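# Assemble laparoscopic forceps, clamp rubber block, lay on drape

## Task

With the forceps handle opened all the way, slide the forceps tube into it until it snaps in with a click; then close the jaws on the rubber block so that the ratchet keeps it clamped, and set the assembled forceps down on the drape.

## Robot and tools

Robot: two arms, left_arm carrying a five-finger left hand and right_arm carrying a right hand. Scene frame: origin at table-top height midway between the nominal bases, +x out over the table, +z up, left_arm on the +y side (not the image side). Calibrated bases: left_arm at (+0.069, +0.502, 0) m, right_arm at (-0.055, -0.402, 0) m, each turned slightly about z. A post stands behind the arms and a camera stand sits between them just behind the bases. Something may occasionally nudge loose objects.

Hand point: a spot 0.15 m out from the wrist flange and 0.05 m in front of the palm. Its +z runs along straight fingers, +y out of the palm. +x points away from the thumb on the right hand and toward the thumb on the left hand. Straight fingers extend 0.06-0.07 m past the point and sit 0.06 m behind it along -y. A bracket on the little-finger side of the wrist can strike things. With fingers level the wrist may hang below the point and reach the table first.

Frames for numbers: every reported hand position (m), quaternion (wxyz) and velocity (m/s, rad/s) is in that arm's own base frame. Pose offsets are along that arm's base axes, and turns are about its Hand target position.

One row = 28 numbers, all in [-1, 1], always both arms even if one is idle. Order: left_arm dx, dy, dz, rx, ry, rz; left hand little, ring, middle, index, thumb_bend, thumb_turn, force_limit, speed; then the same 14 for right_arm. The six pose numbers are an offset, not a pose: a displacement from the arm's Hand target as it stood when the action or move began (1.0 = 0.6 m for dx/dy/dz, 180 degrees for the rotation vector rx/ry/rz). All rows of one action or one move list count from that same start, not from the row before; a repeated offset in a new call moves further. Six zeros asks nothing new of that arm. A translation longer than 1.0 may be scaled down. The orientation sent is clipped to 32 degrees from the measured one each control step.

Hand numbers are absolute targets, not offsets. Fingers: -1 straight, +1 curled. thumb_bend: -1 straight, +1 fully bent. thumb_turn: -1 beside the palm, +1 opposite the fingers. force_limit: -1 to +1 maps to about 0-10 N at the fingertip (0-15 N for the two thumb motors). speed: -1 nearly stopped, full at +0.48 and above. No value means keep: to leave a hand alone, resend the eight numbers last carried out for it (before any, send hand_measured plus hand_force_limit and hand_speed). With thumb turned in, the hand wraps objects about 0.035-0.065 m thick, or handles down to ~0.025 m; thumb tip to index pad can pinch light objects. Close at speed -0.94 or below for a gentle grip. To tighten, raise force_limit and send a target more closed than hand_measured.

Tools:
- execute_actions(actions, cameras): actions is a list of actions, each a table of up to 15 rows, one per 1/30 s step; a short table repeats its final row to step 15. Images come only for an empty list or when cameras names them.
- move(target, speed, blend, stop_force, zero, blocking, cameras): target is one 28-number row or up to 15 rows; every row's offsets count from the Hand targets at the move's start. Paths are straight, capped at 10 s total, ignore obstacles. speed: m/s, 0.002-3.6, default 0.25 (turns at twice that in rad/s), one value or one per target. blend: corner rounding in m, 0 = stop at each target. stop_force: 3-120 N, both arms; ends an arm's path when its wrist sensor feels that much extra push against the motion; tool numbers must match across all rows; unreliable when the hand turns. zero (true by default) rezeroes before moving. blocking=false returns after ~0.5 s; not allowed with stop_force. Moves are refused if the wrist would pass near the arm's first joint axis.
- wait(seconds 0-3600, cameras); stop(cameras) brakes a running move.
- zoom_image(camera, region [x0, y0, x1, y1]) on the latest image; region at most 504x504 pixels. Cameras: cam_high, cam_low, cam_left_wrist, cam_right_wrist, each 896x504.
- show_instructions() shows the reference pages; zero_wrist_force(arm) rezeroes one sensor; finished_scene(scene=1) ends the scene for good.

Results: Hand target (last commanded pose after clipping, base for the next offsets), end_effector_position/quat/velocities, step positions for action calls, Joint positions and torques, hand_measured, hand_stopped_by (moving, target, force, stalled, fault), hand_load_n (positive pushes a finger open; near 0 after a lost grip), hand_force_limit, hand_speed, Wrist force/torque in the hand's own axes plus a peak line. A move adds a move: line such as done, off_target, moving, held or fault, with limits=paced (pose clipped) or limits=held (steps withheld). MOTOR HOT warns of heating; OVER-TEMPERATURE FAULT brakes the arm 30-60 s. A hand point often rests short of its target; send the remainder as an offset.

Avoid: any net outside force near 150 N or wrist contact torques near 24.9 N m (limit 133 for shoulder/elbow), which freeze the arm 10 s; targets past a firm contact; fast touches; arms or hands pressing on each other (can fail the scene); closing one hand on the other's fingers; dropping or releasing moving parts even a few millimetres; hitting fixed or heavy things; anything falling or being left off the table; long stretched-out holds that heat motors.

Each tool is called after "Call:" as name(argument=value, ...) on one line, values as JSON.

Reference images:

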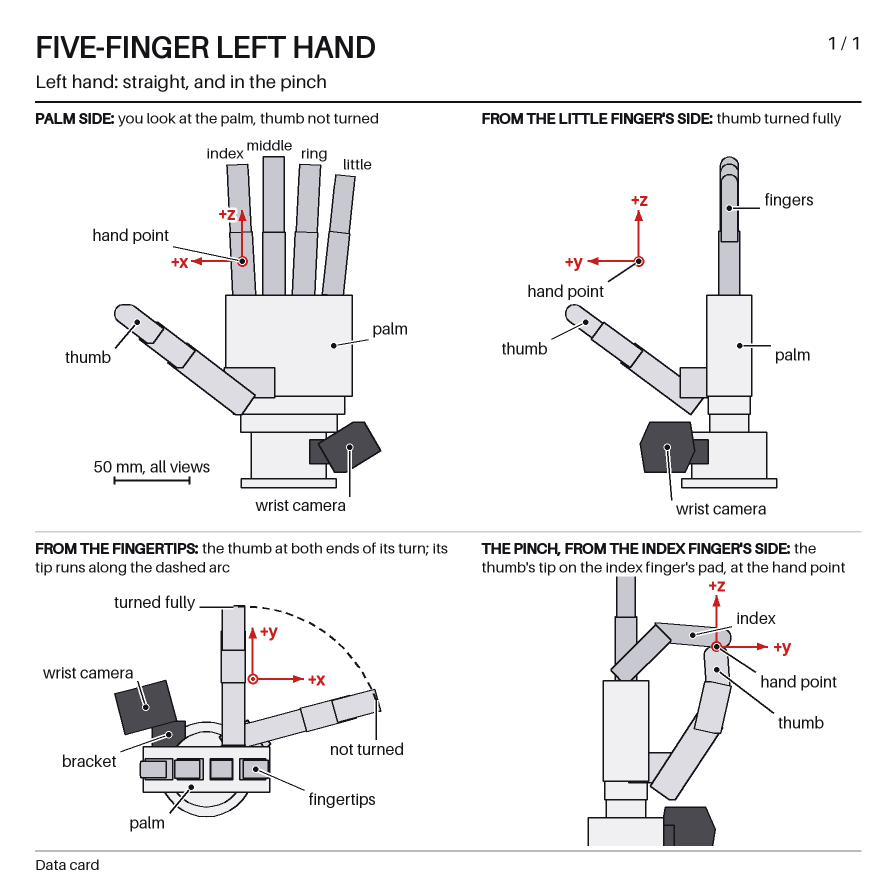

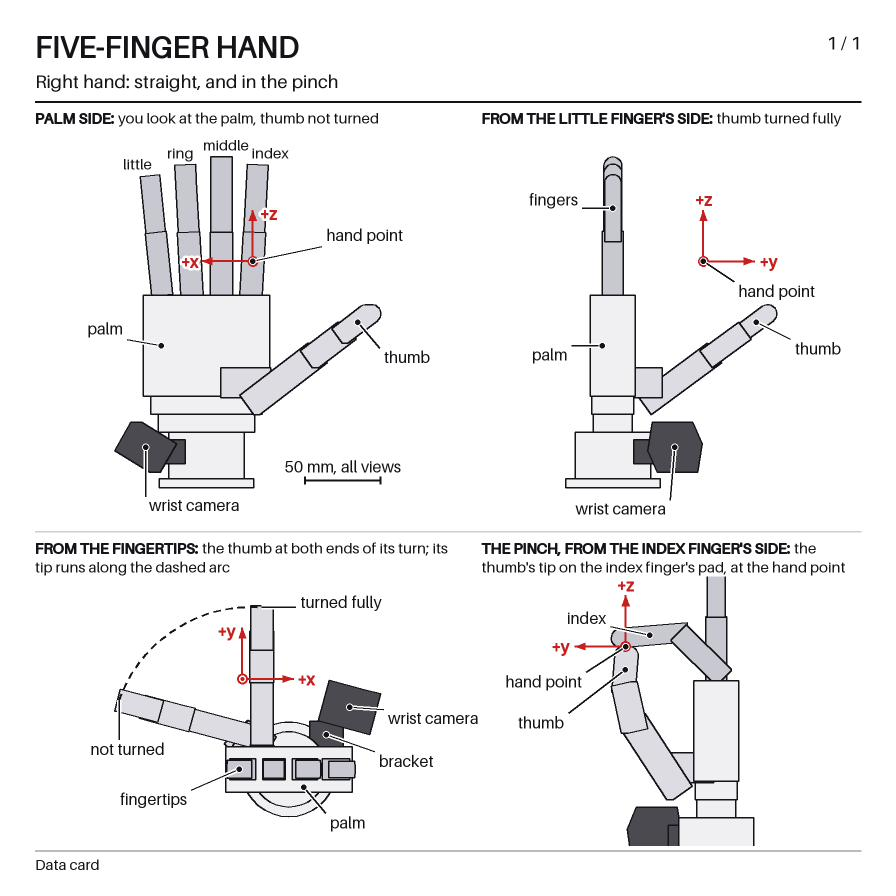

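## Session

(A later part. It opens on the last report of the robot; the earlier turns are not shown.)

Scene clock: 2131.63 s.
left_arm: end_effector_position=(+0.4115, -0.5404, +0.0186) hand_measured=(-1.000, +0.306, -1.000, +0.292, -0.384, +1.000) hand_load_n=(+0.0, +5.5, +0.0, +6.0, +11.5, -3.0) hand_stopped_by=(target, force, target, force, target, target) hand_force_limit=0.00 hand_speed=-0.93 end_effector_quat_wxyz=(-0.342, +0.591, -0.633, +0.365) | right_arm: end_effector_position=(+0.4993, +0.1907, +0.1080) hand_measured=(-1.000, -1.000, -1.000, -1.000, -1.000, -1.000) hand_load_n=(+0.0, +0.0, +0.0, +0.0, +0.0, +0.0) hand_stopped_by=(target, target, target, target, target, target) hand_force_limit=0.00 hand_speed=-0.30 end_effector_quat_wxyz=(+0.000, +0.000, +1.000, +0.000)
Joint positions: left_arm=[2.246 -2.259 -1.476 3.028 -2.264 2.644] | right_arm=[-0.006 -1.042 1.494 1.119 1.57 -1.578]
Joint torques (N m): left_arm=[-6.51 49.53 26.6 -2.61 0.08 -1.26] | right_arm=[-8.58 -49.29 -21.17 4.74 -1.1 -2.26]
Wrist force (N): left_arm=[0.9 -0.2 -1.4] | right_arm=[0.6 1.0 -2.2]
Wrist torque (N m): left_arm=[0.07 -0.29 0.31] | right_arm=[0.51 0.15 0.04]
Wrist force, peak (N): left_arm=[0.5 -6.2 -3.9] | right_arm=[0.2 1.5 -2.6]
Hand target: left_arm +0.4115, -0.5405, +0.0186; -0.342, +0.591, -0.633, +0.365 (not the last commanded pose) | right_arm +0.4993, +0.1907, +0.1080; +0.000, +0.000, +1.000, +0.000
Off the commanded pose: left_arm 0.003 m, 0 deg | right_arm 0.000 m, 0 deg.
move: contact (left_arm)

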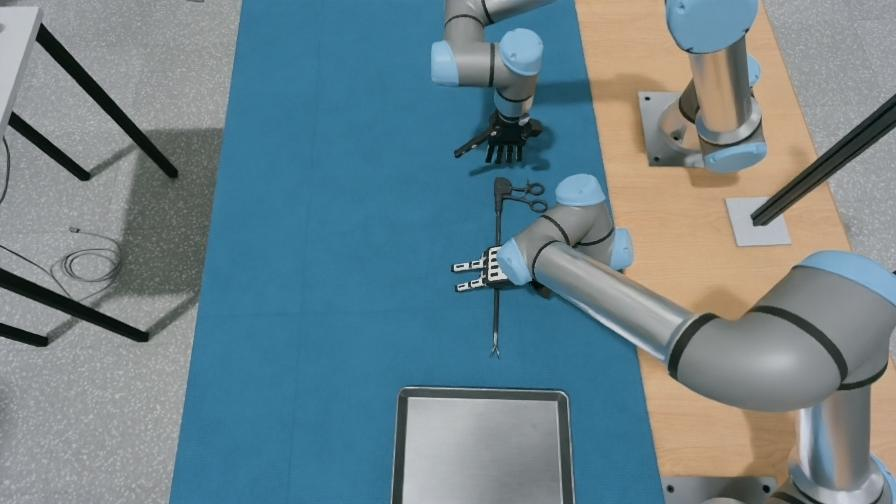

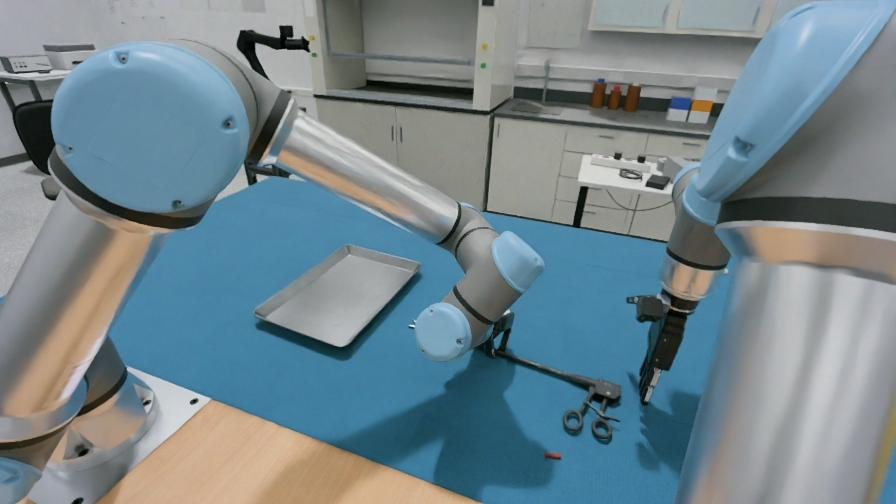

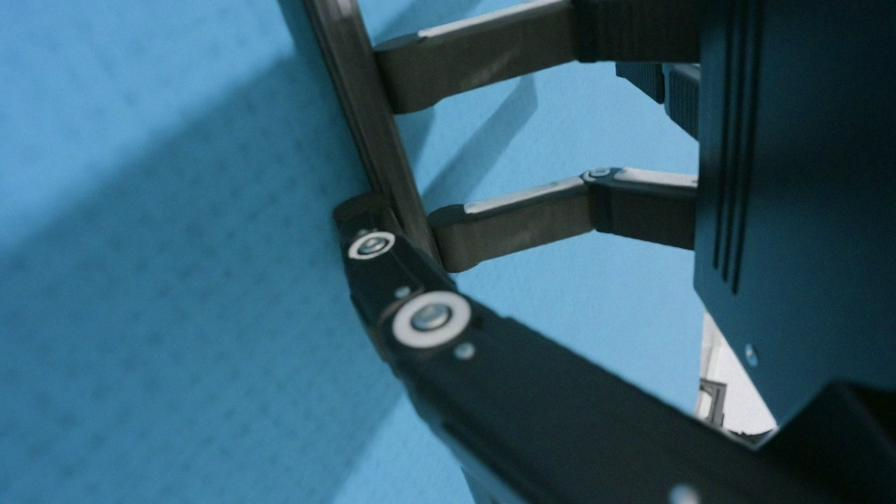

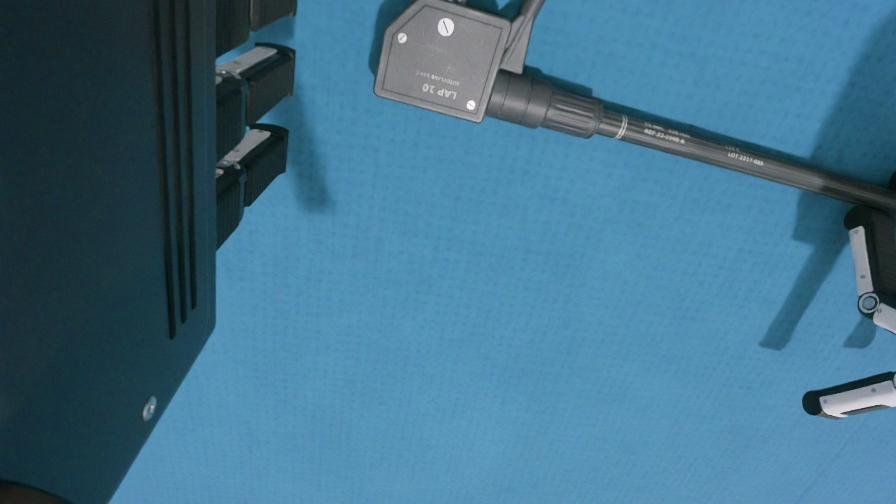

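Call:
move(target=[0,0,0,0,0,0,-1,0.1,-1,0.1,-0.6,1,0.0,-0.8,0,0,0,0,0,0,-1,-1,-1,-1,-1,-1,0.0,-0.3], speed=0.05, cameras=["cam_left_wrist"])

Call:
move(target=[0,0,0,0,0,0,-1,-0.3,-1,-0.3,-0.9,1,0.0,-0.5,0,0,0,0,0,0,-1,-1,-1,-1,-1,-1,0.0,-0.3], speed=0.05, cameras=["cam_left_wrist"])

Scene clock: 2143.63 s.
left_arm: end_effector_position=(+0.4115, -0.5405, +0.0186) hand_measured=(-1.000, +0.100, -1.000, +0.100, -0.552, +1.000) hand_load_n=(+0.0, +0.0, +0.0, +0.0, -16.5, +0.0) hand_stopped_by=(target, target, target, target, moving, target) hand_force_limit=0.00 hand_speed=-0.80 end_effector_quat_wxyz=(-0.342, +0.591, -0.633, +0.365) | right_arm: end_effector_position=(+0.4993, +0.1907, +0.1080) hand_measured=(-1.000, -1.000, -1.000, -1.000, -1.000, -1.000) hand_load_n=(+0.0, +0.0, +0.0, -0.5, +0.0, +0.0) hand_stopped_by=(target, target, target, target, target, target) hand_force_limit=0.00 hand_speed=-0.30 end_effector_quat_wxyz=(+0.000, +0.000, +1.000, +0.000)
Joint positions: left_arm=[2.246 -2.259 -1.476 3.029 -2.264 2.644] | right_arm=[-0.006 -1.042 1.494 1.119 1.57 -1.578]
Joint torques (N m): left_arm=[-7.78 39.62 15.41 -3.09 -0.17 0.29] | right_arm=[-8.52 -49.01 -21.25 4.68 -1.21 -2.22]
Wrist force (N): left_arm=[2.7 -16.3 3.9] | right_arm=[0.3 1.4 -2.3]
Wrist torque (N m): left_arm=[-0.66 -0.34 0.45] | right_arm=[0.57 0.20 0.03]
Wrist force, peak (N): left_arm=[2.7 -16.5 4.0] | right_arm=[0.9 1.5 -2.4]
Hand target: left_arm +0.4115, -0.5405, +0.0186; -0.342, +0.591, -0.633, +0.365 | right_arm +0.4993, +0.1907, +0.1080; +0.000, +0.000, +1.000, +0.000
Off the commanded pose: left_arm 0.000 m, 0 deg | right_arm 0.000 m, 0 deg.
move: done

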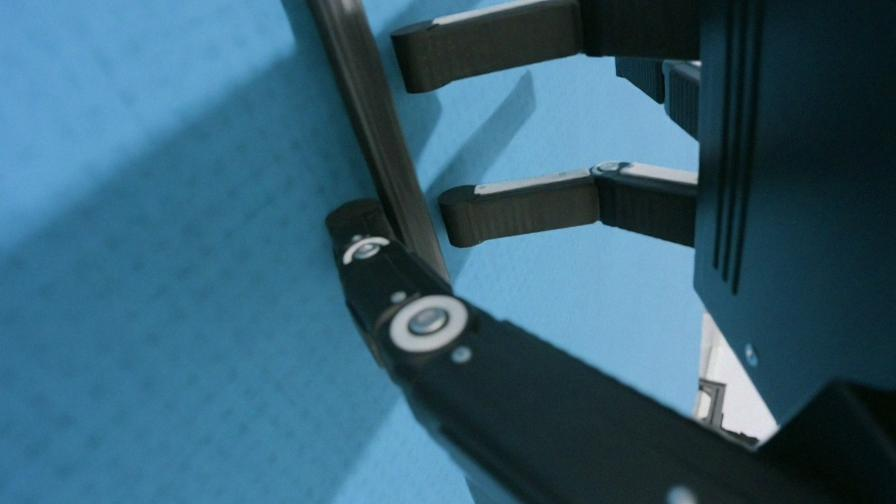

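Scene clock: 2144.20 s.
left_arm: end_effector_position=(+0.4115, -0.5405, +0.0186) hand_measured=(-1.000, -0.300, -1.000, -0.300, -0.552, +1.000) hand_load_n=(-0.5, +0.0, +0.0, +0.0, -16.5, +0.0) hand_stopped_by=(target, target, target, target, stalled, target) hand_force_limit=0.00 hand_speed=-0.50 end_effector_quat_wxyz=(-0.342, +0.591, -0.633, +0.365) | right_arm: end_effector_position=(+0.4993, +0.1907, +0.1080) hand_measured=(-1.000, -1.000, -1.000, -1.000, -1.000, -1.000) hand_load_n=(+0.0, -0.5, +0.0, +0.0, +0.0, +0.0) hand_stopped_by=(target, target, target, target, target, target) hand_force_limit=0.00 hand_speed=-0.30 end_effector_quat_wxyz=(+0.000, +0.000, +1.000, +0.000)
Joint positions: left_arm=[2.246 -2.259 -1.476 3.028 -2.264 2.644] | right_arm=[-0.006 -1.042 1.494 1.119 1.57 -1.578]
Joint torques (N m): left_arm=[-7.38 30.72 0.3 -5.72 -0.1 0.54] | right_arm=[-8.74 -49.31 -21.03 4.7 -1.1 -2.28]
Wrist force (N): left_arm=[2.7 -16.2 4.1] | right_arm=[0.5 1.5 -2.4]
Wrist torque (N m): left_arm=[-0.65 -0.34 0.45] | right_arm=[0.60 0.18 0.04]
Wrist force, peak (N): left_arm=[2.7 -16.5 4.1] | right_arm=[0.8 1.5 -2.4]
Hand target: left_arm +0.4115, -0.5405, +0.0186; -0.342, +0.591, -0.633, +0.365 | right_arm +0.4993, +0.1907, +0.1080; +0.000, +0.000, +1.000, +0.000
Off the commanded pose: left_arm 0.000 m, 0 deg | right_arm 0.000 m, 0 deg.
move: done

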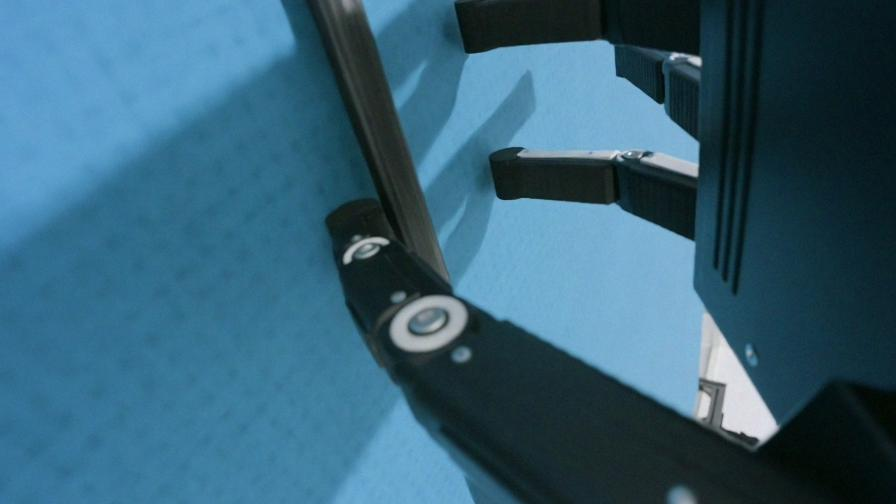

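Call:
move(target=[0,0,0.005,0,0,0,-1,-0.3,-1,-0.3,-0.56,1,0.0,-0.5,0,0,0,0,0,0,-1,-1,-1,-1,-1,-1,0.0,-0.3], speed=0.02, cameras=["cam_left_wrist"])

Call:
move(target=[0,0,0.0067,0,0,0,-1,-0.3,-1,-0.3,-0.75,1,0.0,-0.7,0,0,0,0,0,0,-1,-1,-1,-1,-1,-1,0.0,-0.3], speed=0.02, cameras=["cam_left_wrist"])

Scene clock: 2150.93 s.
left_arm: end_effector_position=(+0.4115, -0.5404, +0.0215) hand_measured=(-1.000, -0.300, -1.000, -0.300, -0.560, +1.000) hand_load_n=(+0.0, +0.0, +0.0, +0.0, +0.0, +0.0) hand_stopped_by=(target, target, target, target, target, target) hand_force_limit=0.00 hand_speed=-0.50 end_effector_quat_wxyz=(-0.342, +0.591, -0.633, +0.365) | right_arm: end_effector_position=(+0.4993, +0.1907, +0.1080) hand_measured=(-1.000, -1.000, -1.000, -1.000, -1.000, -1.000) hand_load_n=(+0.0, +0.0, +0.0, +0.0, +0.0, +0.0) hand_stopped_by=(target, target, target, target, target, target) hand_force_limit=0.00 hand_speed=-0.30 end_effector_quat_wxyz=(+0.000, +0.000, +1.000, +0.000)
Joint positions: left_arm=[2.246 -2.255 -1.474 3.022 -2.264 2.644] | right_arm=[-0.006 -1.042 1.494 1.119 1.57 -1.578]
Joint torques (N m): left_arm=[-7.41 51.21 26.81 -2.74 0.05 1.46] | right_arm=[-8.66 -48.57 -21.86 4.61 -1.13 -2.27]
Wrist force (N): left_arm=[1.1 3.0 0.1] | right_arm=[0.7 1.4 -2.4]
Wrist torque (N m): left_arm=[0.23 -0.31 0.16] | right_arm=[0.59 0.16 0.05]
Wrist force, peak (N): left_arm=[2.8 -15.4 3.5] | right_arm=[0.6 1.3 -2.6]
Hand target: left_arm +0.4115, -0.5405, +0.0216; -0.342, +0.591, -0.633, +0.365 | right_arm +0.4993, +0.1907, +0.1080; +0.000, +0.000, +1.000, +0.000
Off the commanded pose: left_arm 0.000 m, 0 deg | right_arm 0.000 m, 0 deg.
move: done

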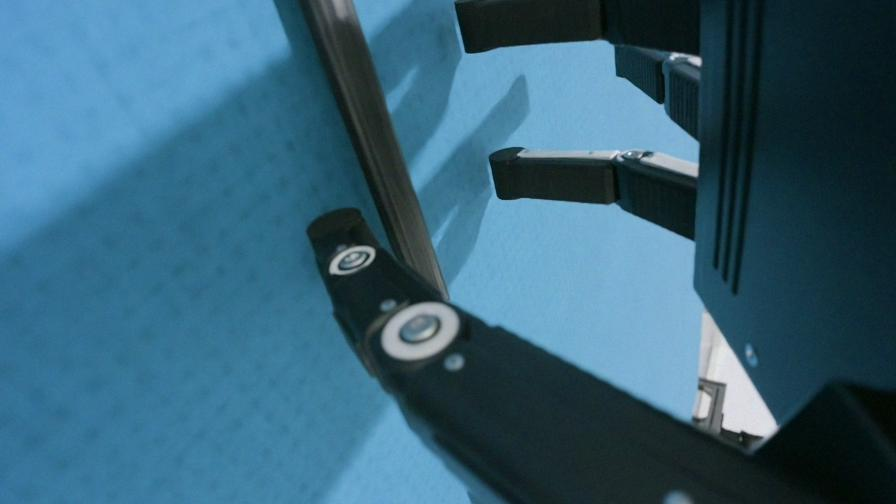

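Scene clock: 2151.67 s.
left_arm: end_effector_position=(+0.4115, -0.5405, +0.0256) hand_measured=(-1.000, -0.300, -1.000, -0.300, -0.750, +1.000) hand_load_n=(+0.0, +0.0, +0.0, +0.0, +0.0, +0.0) hand_stopped_by=(target, target, target, target, target, target) hand_force_limit=0.00 hand_speed=-0.70 end_effector_quat_wxyz=(-0.342, +0.591, -0.633, +0.365) | right_arm: end_effector_position=(+0.4993, +0.1907, +0.1080) hand_measured=(-1.000, -1.000, -1.000, -1.000, -1.000, -1.000) hand_load_n=(+0.0, +0.0, +0.0, +0.0, +0.0, +0.0) hand_stopped_by=(target, target, target, target, target, target) hand_force_limit=0.00 hand_speed=-0.30 end_effector_quat_wxyz=(+0.000, +0.000, +1.000, +0.000)
Joint positions: left_arm=[2.246 -2.25 -1.471 3.014 -2.264 2.644] | right_arm=[-0.006 -1.042 1.494 1.119 1.57 -1.578]
Joint torques (N m): left_arm=[-6.94 51.27 27.8 -3.01 0.33 1.4] | right_arm=[-8.46 -48.17 -21.89 4.61 -1.14 -2.18]
Wrist force (N): left_arm=[0.9 2.9 -0.3] | right_arm=[0.5 1.4 -2.3]
Wrist torque (N m): left_arm=[0.24 -0.29 0.15] | right_arm=[0.57 0.18 0.04]
Wrist force, peak (N): left_arm=[1.4 3.1 0.0] | right_arm=[0.7 1.5 -2.6]
Hand target: left_arm +0.4115, -0.5405, +0.0256; -0.342, +0.591, -0.633, +0.365 | right_arm +0.4993, +0.1907, +0.1080; +0.000, +0.000, +1.000, +0.000
Off the commanded pose: left_arm 0.000 m, 0 deg | right_arm 0.000 m, 0 deg.
move: done

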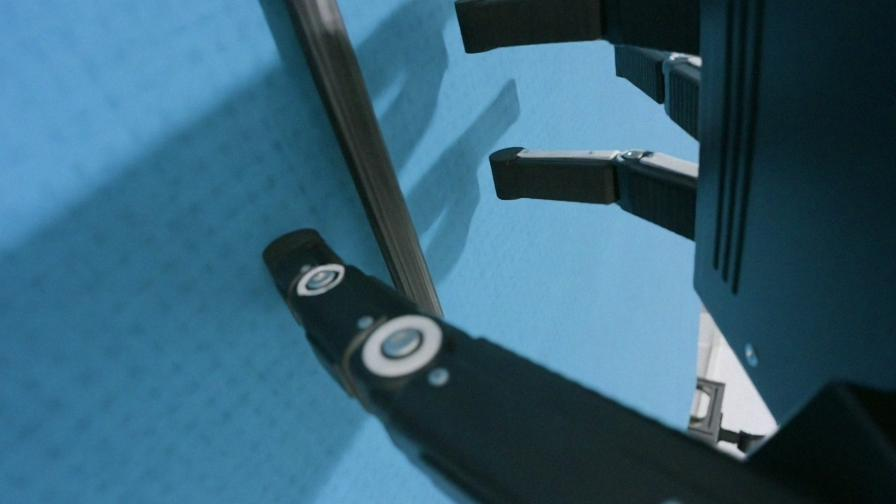

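Call:
move(target=[0,0,0.1667,0,0,0,-1,-0.3,-1,-0.3,-0.75,1,0.0,-0.7,0,0,0,0,0,0,-1,-1,-1,-1,-1,-1,0.0,-0.3], speed=0.15, cameras=["cam_high", "cam_low", "cam_left_wrist"])

Call:
zoom_image(camera="cam_high", region=[470, 320, 530, 370])

Scene clock: 2157.10 s.
left_arm: end_effector_position=(+0.4115, -0.5405, +0.1255) hand_measured=(-1.000, -0.300, -1.000, -0.300, -0.750, +1.000) hand_load_n=(+0.0, -0.5, +0.0, +0.0, +0.5, +0.0) hand_stopped_by=(target, target, target, target, target, target) hand_force_limit=0.00 hand_speed=-0.70 end_effector_quat_wxyz=(-0.342, +0.591, -0.633, +0.365) | right_arm: end_effector_position=(+0.4993, +0.1907, +0.1080) hand_measured=(-1.000, -1.000, -1.000, -1.000, -1.000, -1.000) hand_load_n=(-0.5, +0.5, +0.0, +0.0, +0.0, +0.0) hand_stopped_by=(target, target, target, target, target, target) hand_force_limit=0.00 hand_speed=-0.30 end_effector_quat_wxyz=(+0.000, +0.000, +1.000, +0.000)
Joint positions: left_arm=[2.246 -2.141 -1.371 2.805 -2.264 2.644] | right_arm=[-0.006 -1.042 1.494 1.119 1.57 -1.578]
Joint torques (N m): left_arm=[7.42 49.6 30.37 -2.9 -2.05 -1.81] | right_arm=[-8.21 -48.41 -21.28 4.55 -1.04 -2.08]
Wrist force (N): left_arm=[1.4 3.0 -0.3] | right_arm=[0.3 1.3 -2.4]
Wrist torque (N m): left_arm=[0.27 -0.36 0.15] | right_arm=[0.57 0.20 0.03]
Wrist force, peak (N): left_arm=[1.2 3.7 0.4] | right_arm=[0.7 1.3 -2.7]
Hand target: left_arm +0.4115, -0.5405, +0.1256; -0.342, +0.591, -0.633, +0.365 | right_arm +0.4993, +0.1907, +0.1080; +0.000, +0.000, +1.000, +0.000
Off the commanded pose: left_arm 0.000 m, 0 deg | right_arm 0.000 m, 0 deg.
move: done

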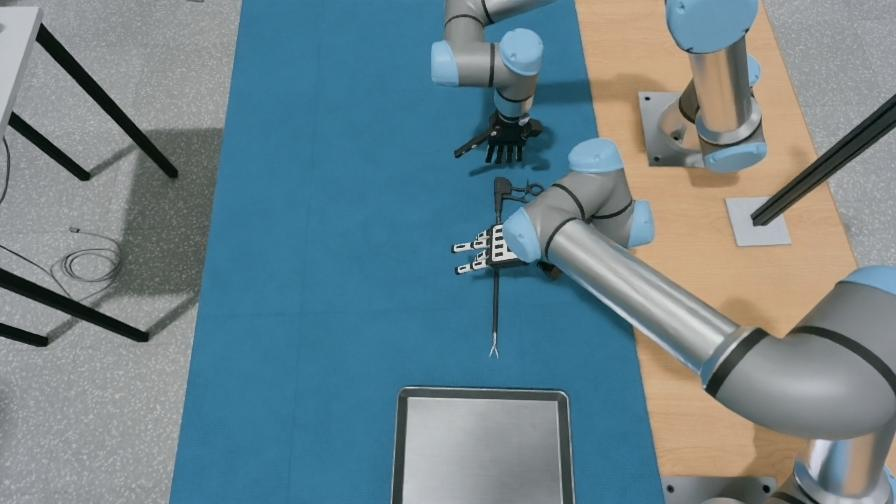

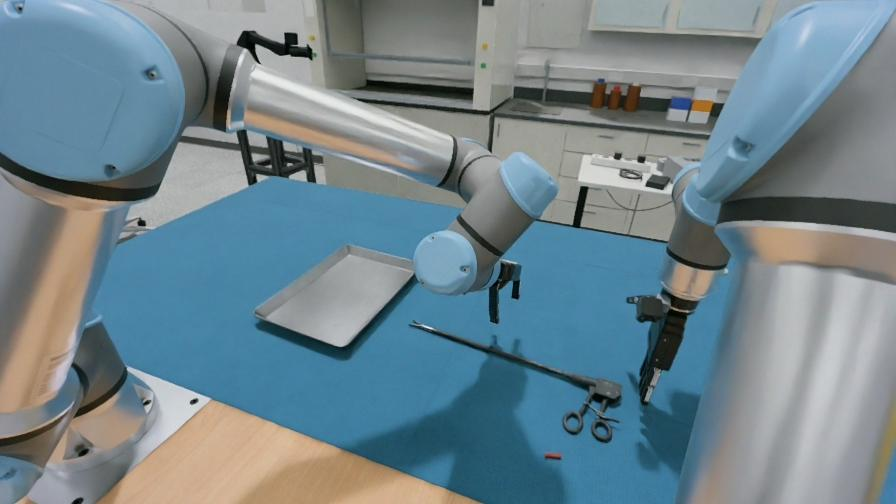

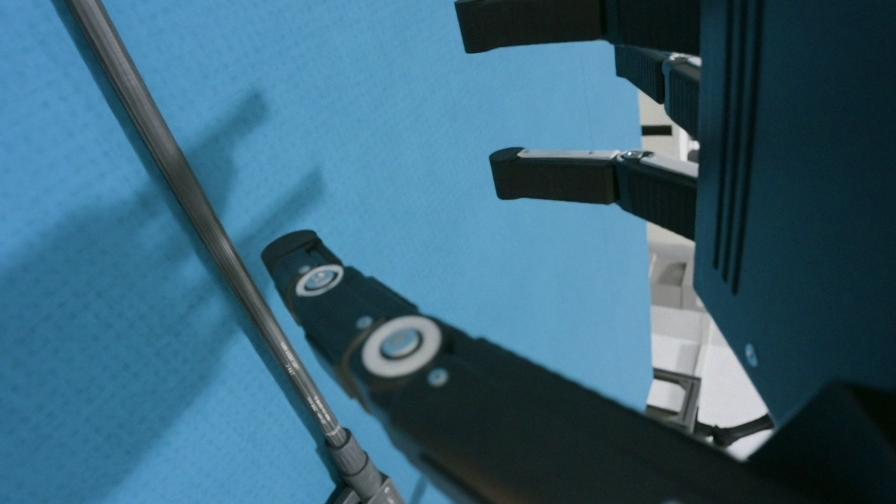

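Scaled by 8.400 from the camera's image (finer frame: 1280x720).

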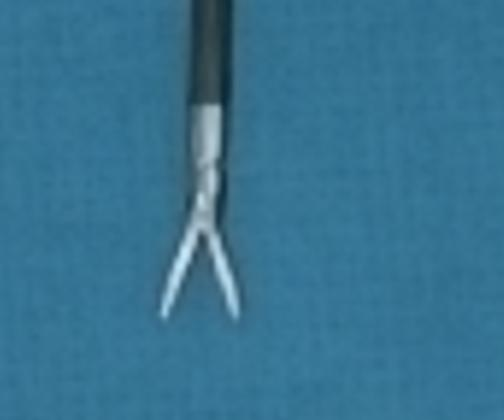

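Call:
move(target=[-0.033,0.454,0,0,0,0,-1,-0.3,-1,-0.3,-0.75,1,0.0,-0.7,0,0,0,0,0,0,-1,-1,-1,-1,-1,-1,0.0,-0.3], speed=0.25, cameras=["cam_high", "cam_low", "cam_left_wrist"])

Call:
zoom_image(camera="cam_high", region=[470, 160, 570, 230])

Call:
zoom_image(camera="cam_low", region=[400, 310, 640, 470])

Scene clock: 2183.97 s.
left_arm: end_effector_position=(+0.3917, -0.2681, +0.1256) hand_measured=(-1.000, -0.300, -1.000, -0.300, -0.750, +1.000) hand_load_n=(+0.0, +0.0, +0.0, +0.0, +0.0, +0.0) hand_stopped_by=(target, target, target, target, target, target) hand_force_limit=0.00 hand_speed=-0.70 end_effector_quat_wxyz=(-0.342, +0.591, -0.633, +0.365) | right_arm: end_effector_position=(+0.4993, +0.1907, +0.1080) hand_measured=(-1.000, -1.000, -1.000, -1.000, -1.000, -1.000) hand_load_n=(+0.0, +0.0, +0.0, +0.0, +0.0, +0.0) hand_stopped_by=(target, target, target, target, target, target) hand_force_limit=0.00 hand_speed=-0.30 end_effector_quat_wxyz=(+0.000, +0.000, +1.000, +0.000)
Joint positions: left_arm=[2.766 -1.546 -2.129 3.131 -1.837 2.986] | right_arm=[-0.006 -1.042 1.494 1.119 1.57 -1.578]
Joint torques (N m): left_arm=[9.28 23.45 8.03 2.34 1.09 1.73] | right_arm=[-8.1 -47.44 -20.92 4.6 -1.08 -2.07]
Wrist force (N): left_arm=[1.3 2.6 0.2] | right_arm=[0.5 1.4 -2.1]
Wrist torque (N m): left_arm=[0.19 -0.33 0.05] | right_arm=[0.56 0.18 0.04]
Wrist force, peak (N): left_arm=[2.6 2.8 -0.1] | right_arm=[0.4 1.3 -2.7]
Hand target: left_arm +0.3917, -0.2681, +0.1256; -0.342, +0.591, -0.633, +0.365 | right_arm +0.4993, +0.1907, +0.1080; +0.000, +0.000, +1.000, +0.000
Off the commanded pose: left_arm 0.000 m, 0 deg | right_arm 0.000 m, 0 deg.
move: done

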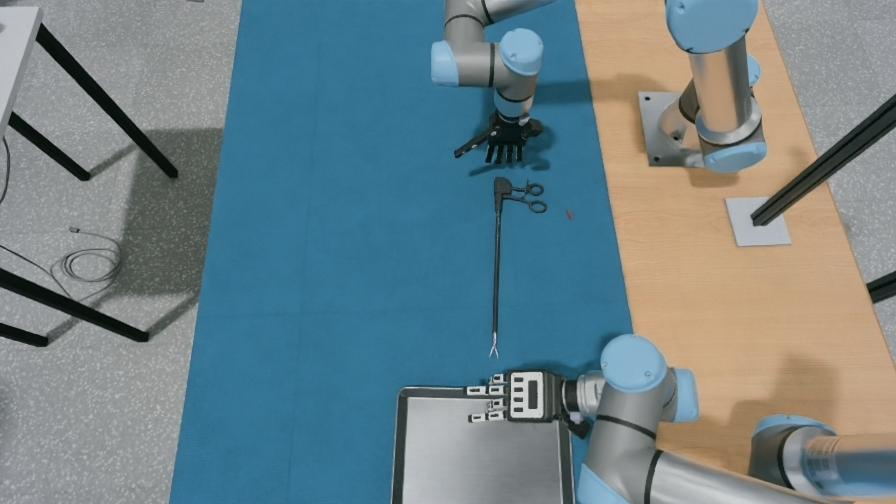

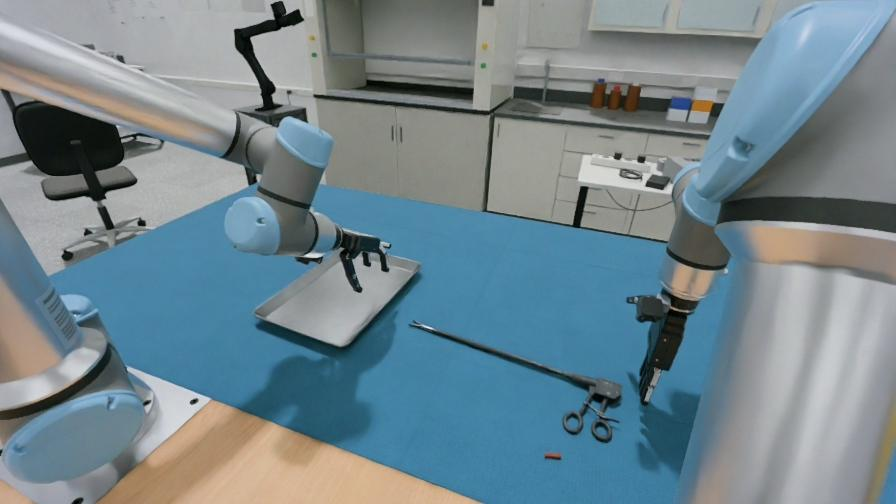

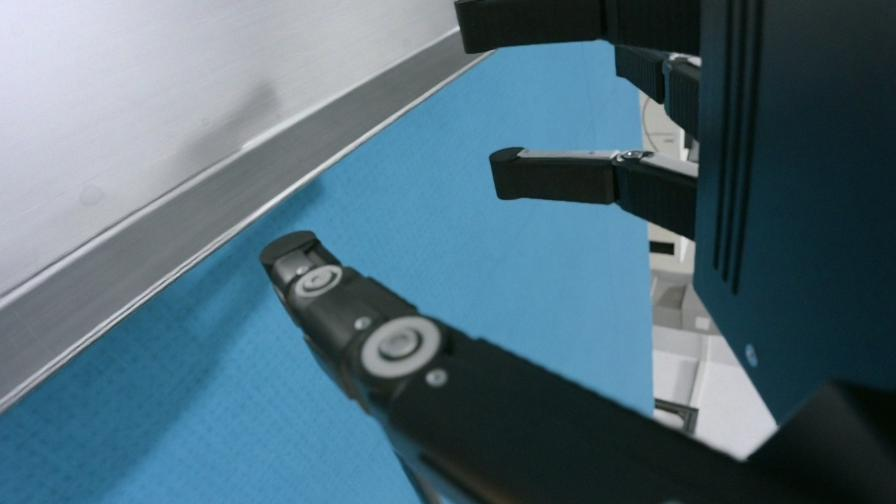

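Scaled by 5.040 from the camera's image (finer frame: 1280x720).

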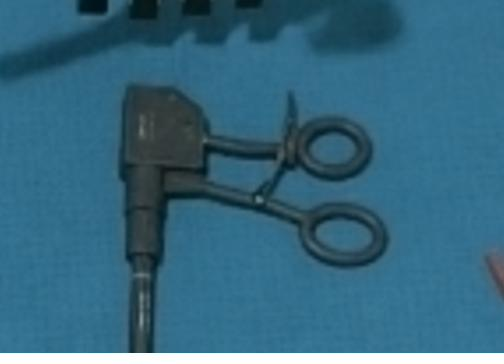

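Scaled by 2.100 from the camera's image (finer frame: 1280x720).

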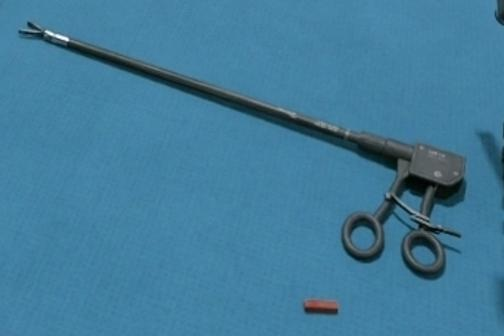

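Call:
zoom_image(camera="cam_low", region=[400, 312, 470, 352])

Call:
zoom_image(camera="cam_low", region=[550, 370, 640, 450])

Call:
zoom_image(camera="cam_high", region=[550, 195, 590, 230])

Scaled by 7.200 from the camera's image (finer frame: 1280x720).

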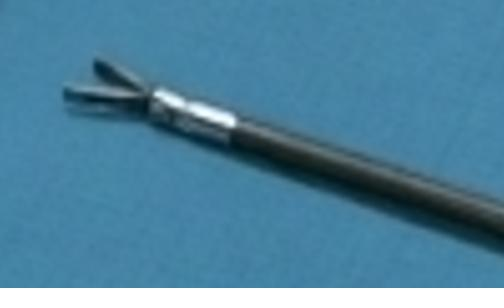

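Scaled by 5.600 from the camera's image (finer frame: 1280x720).

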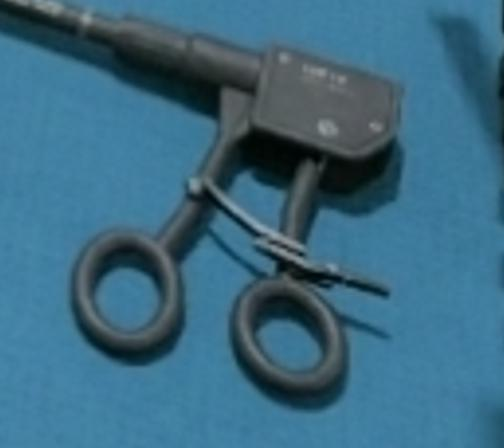

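Scaled by 12.600 from the camera's image (finer frame: 1280x720).

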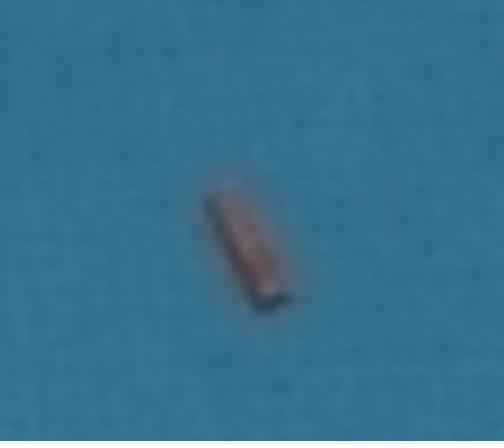

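Call:
move(target=[[0,0,0,0,0,0,-1,-0.3,-1,-0.3,-0.75,1,0.0,-0.7,0,-0.03,0.12,0,0,0,-1,-1,-1,-1,-1,-1,0.0,-0.3],[0,0,0,0,0,0,-1,-0.3,-1,-0.3,-0.75,1,0.0,-0.7,-0.378,-0.058,0.12,0,0,0,-1,-1,-1,-1,-1,-1,0.0,-0.3]], speed=0.2, blend=0.02, cameras=["cam_high", "cam_low", "cam_right_wrist"])

Scene clock: 2226.17 s.
left_arm: end_effector_position=(+0.3917, -0.2681, +0.1256) hand_measured=(-1.000, -0.300, -1.000, -0.300, -0.750, +1.000) hand_load_n=(-0.5, +0.0, +0.0, +0.0, +0.0, +0.0) hand_stopped_by=(target, target, target, target, target, target) hand_force_limit=0.00 hand_speed=-0.70 end_effector_quat_wxyz=(-0.342, +0.591, -0.633, +0.365) | right_arm: end_effector_position=(+0.2725, +0.1559, +0.1800) hand_measured=(-1.000, -1.000, -1.000, -1.000, -1.000, -1.000) hand_load_n=(+0.0, +0.0, +0.0, +0.0, +0.0, +0.0) hand_stopped_by=(target, target, target, target, target, target) hand_force_limit=0.00 hand_speed=-0.30 end_effector_quat_wxyz=(+0.000, +0.000, +1.000, +0.000)
Joint positions: left_arm=[2.766 -1.546 -2.129 3.131 -1.837 2.986] | right_arm=[-0.162 -1.659 2.067 1.162 1.57 -1.734]
Joint torques (N m): left_arm=[10 23.78 7.35 2.12 1.21 1.73] | right_arm=[-8.64 -23.44 -10.07 4.69 -1.34 -2.34]
Wrist force (N): left_arm=[1.3 2.5 0.0] | right_arm=[0.7 0.9 -2.1]
Wrist torque (N m): left_arm=[0.17 -0.34 0.06] | right_arm=[0.48 0.15 0.01]
Wrist force, peak (N): left_arm=[1.6 2.9 -0.1] | right_arm=[-0.3 1.2 -3.3]
Hand target: left_arm +0.3917, -0.2681, +0.1256; -0.342, +0.591, -0.633, +0.365 | right_arm +0.2725, +0.1559, +0.1800; +0.000, +0.000, +1.000, +0.000
Off the commanded pose: left_arm 0.000 m, 0 deg | right_arm 0.000 m, 0 deg.
move: done

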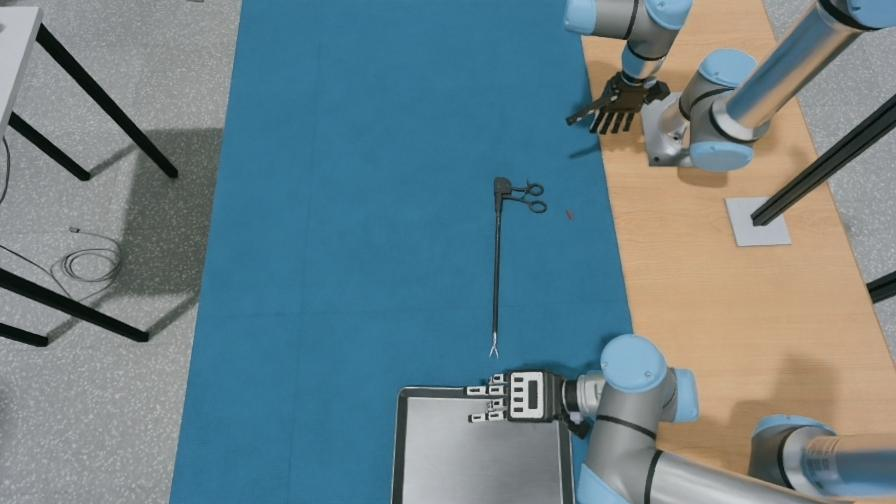

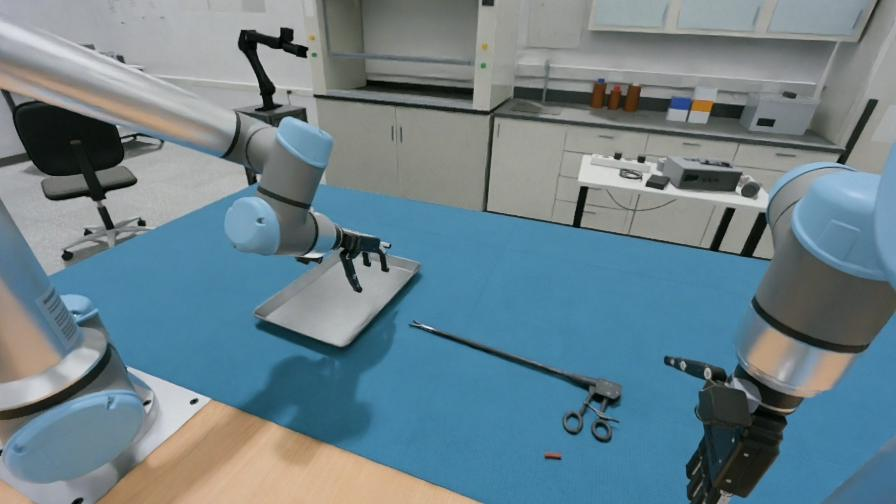

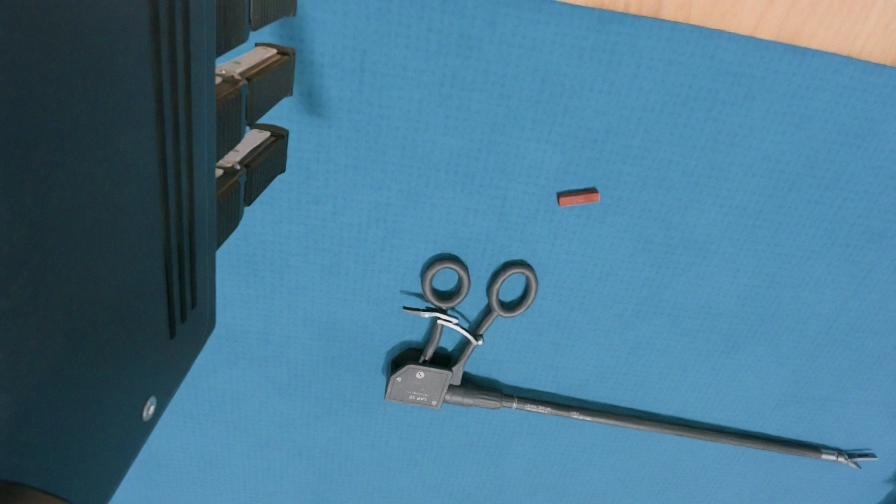

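Call:
zoom_image(camera="cam_right_wrist", region=[370, 240, 560, 420])

Call:
zoom_image(camera="cam_right_wrist", region=[800, 430, 896, 485])

Call:
zoom_image(camera="cam_right_wrist", region=[540, 170, 620, 230])

Scaled by 2.653 from the camera's image (finer frame: 1280x720).

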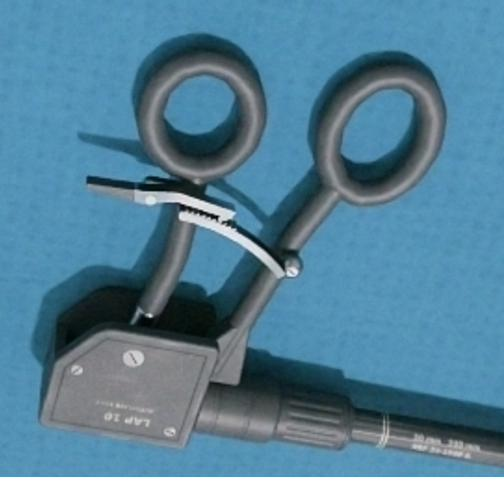

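Scaled by 5.250 from the camera's image (finer frame: 1280x720).

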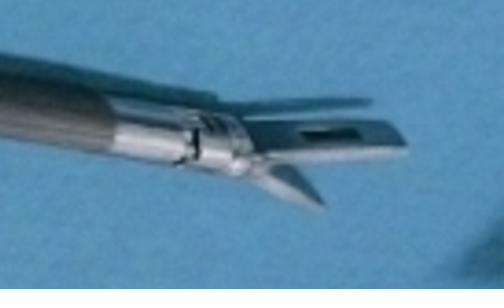

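Scaled by 6.300 from the camera's image (finer frame: 1280x720).

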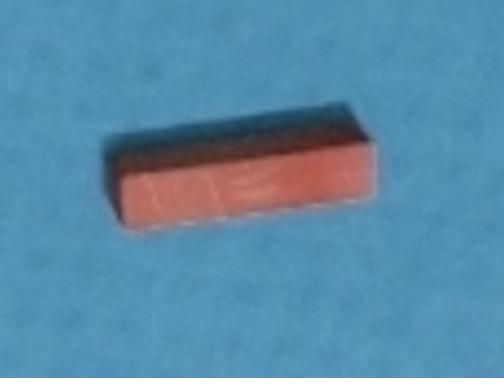

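Call:
move(target=[[0,0,0,0,0,0,-1,-0.3,-1,-0.3,-0.75,1,0.0,-0.7,0.33,-0.33,0.03,0,0,0,-1,-1,-1,-1,-1,-1,0.0,-0.3],[0,0,0,0,0,0,-1,-0.3,-1,-0.3,-0.75,1,0.0,-0.7,0.38,-0.34,0.07,0,0,-0.489,-1,-1,-1,-1,-1,-1,0.0,-0.3],[0,0,0,0,0,0,-1,-0.3,-1,-0.3,-0.75,1,0.0,-0.7,0.38,-0.34,0.07,0,0,-0.975,-1,-1,-1,-1,-1,-1,0.0,-0.3]], speed=0.5, blend=0.03, cameras=["cam_high", "cam_low"])

Scene clock: 2387.53 s.
left_arm: end_effector_position=(+0.3917, -0.2681, +0.1256) hand_measured=(-1.000, -0.300, -1.000, -0.300, -0.750, +1.000) hand_load_n=(+0.0, +0.0, +0.0, +0.0, +0.0, +0.0) hand_stopped_by=(target, target, target, target, target, target) hand_force_limit=0.00 hand_speed=-0.70 end_effector_quat_wxyz=(-0.342, +0.591, -0.633, +0.365) | right_arm: end_effector_position=(+0.5005, -0.0481, +0.2220) hand_measured=(-1.000, -1.000, -1.000, -1.000, -1.000, -1.000) hand_load_n=(+0.0, +0.0, +0.0, +0.0, +0.0, +0.0) hand_stopped_by=(target, target, target, target, target, target) hand_force_limit=0.00 hand_speed=-0.30 end_effector_quat_wxyz=(+0.000, +0.999, +0.040, +0.000)
Joint positions: left_arm=[2.766 -1.546 -2.129 3.131 -1.837 2.986] | right_arm=[-0.228 -1.025 1.161 1.434 1.572 1.263]
Joint torques (N m): left_arm=[10.63 23.79 7.91 2.15 1.03 1.82] | right_arm=[-8.49 -29.54 -23.64 4.64 1.54 2.17]
Wrist force (N): left_arm=[1.2 2.6 -0.1] | right_arm=[0.6 1.0 -2.0]
Wrist torque (N m): left_arm=[0.20 -0.32 0.05] | right_arm=[0.48 0.15 -0.07]
Wrist force, peak (N): left_arm=[1.6 3.0 -0.3] | right_arm=[2.0 2.7 -2.2]
Hand target: left_arm +0.3917, -0.2681, +0.1256; -0.342, +0.591, -0.633, +0.365 | right_arm +0.5005, -0.0481, +0.2220; +0.000, +0.999, +0.040, +0.000
Off the commanded pose: left_arm 0.000 m, 0 deg | right_arm 0.000 m, 0 deg.
move: done

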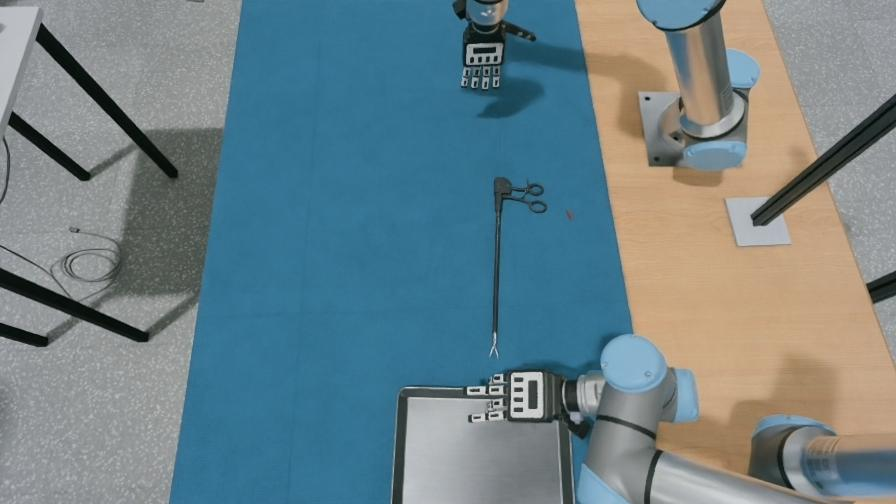

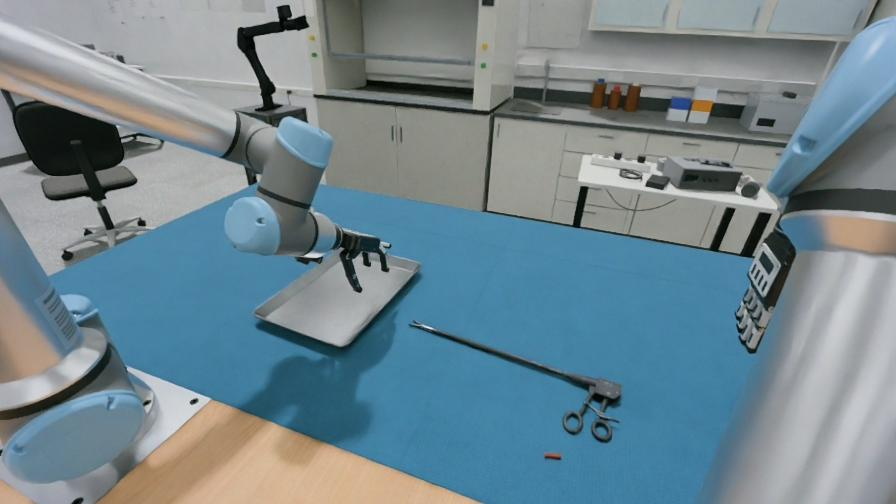

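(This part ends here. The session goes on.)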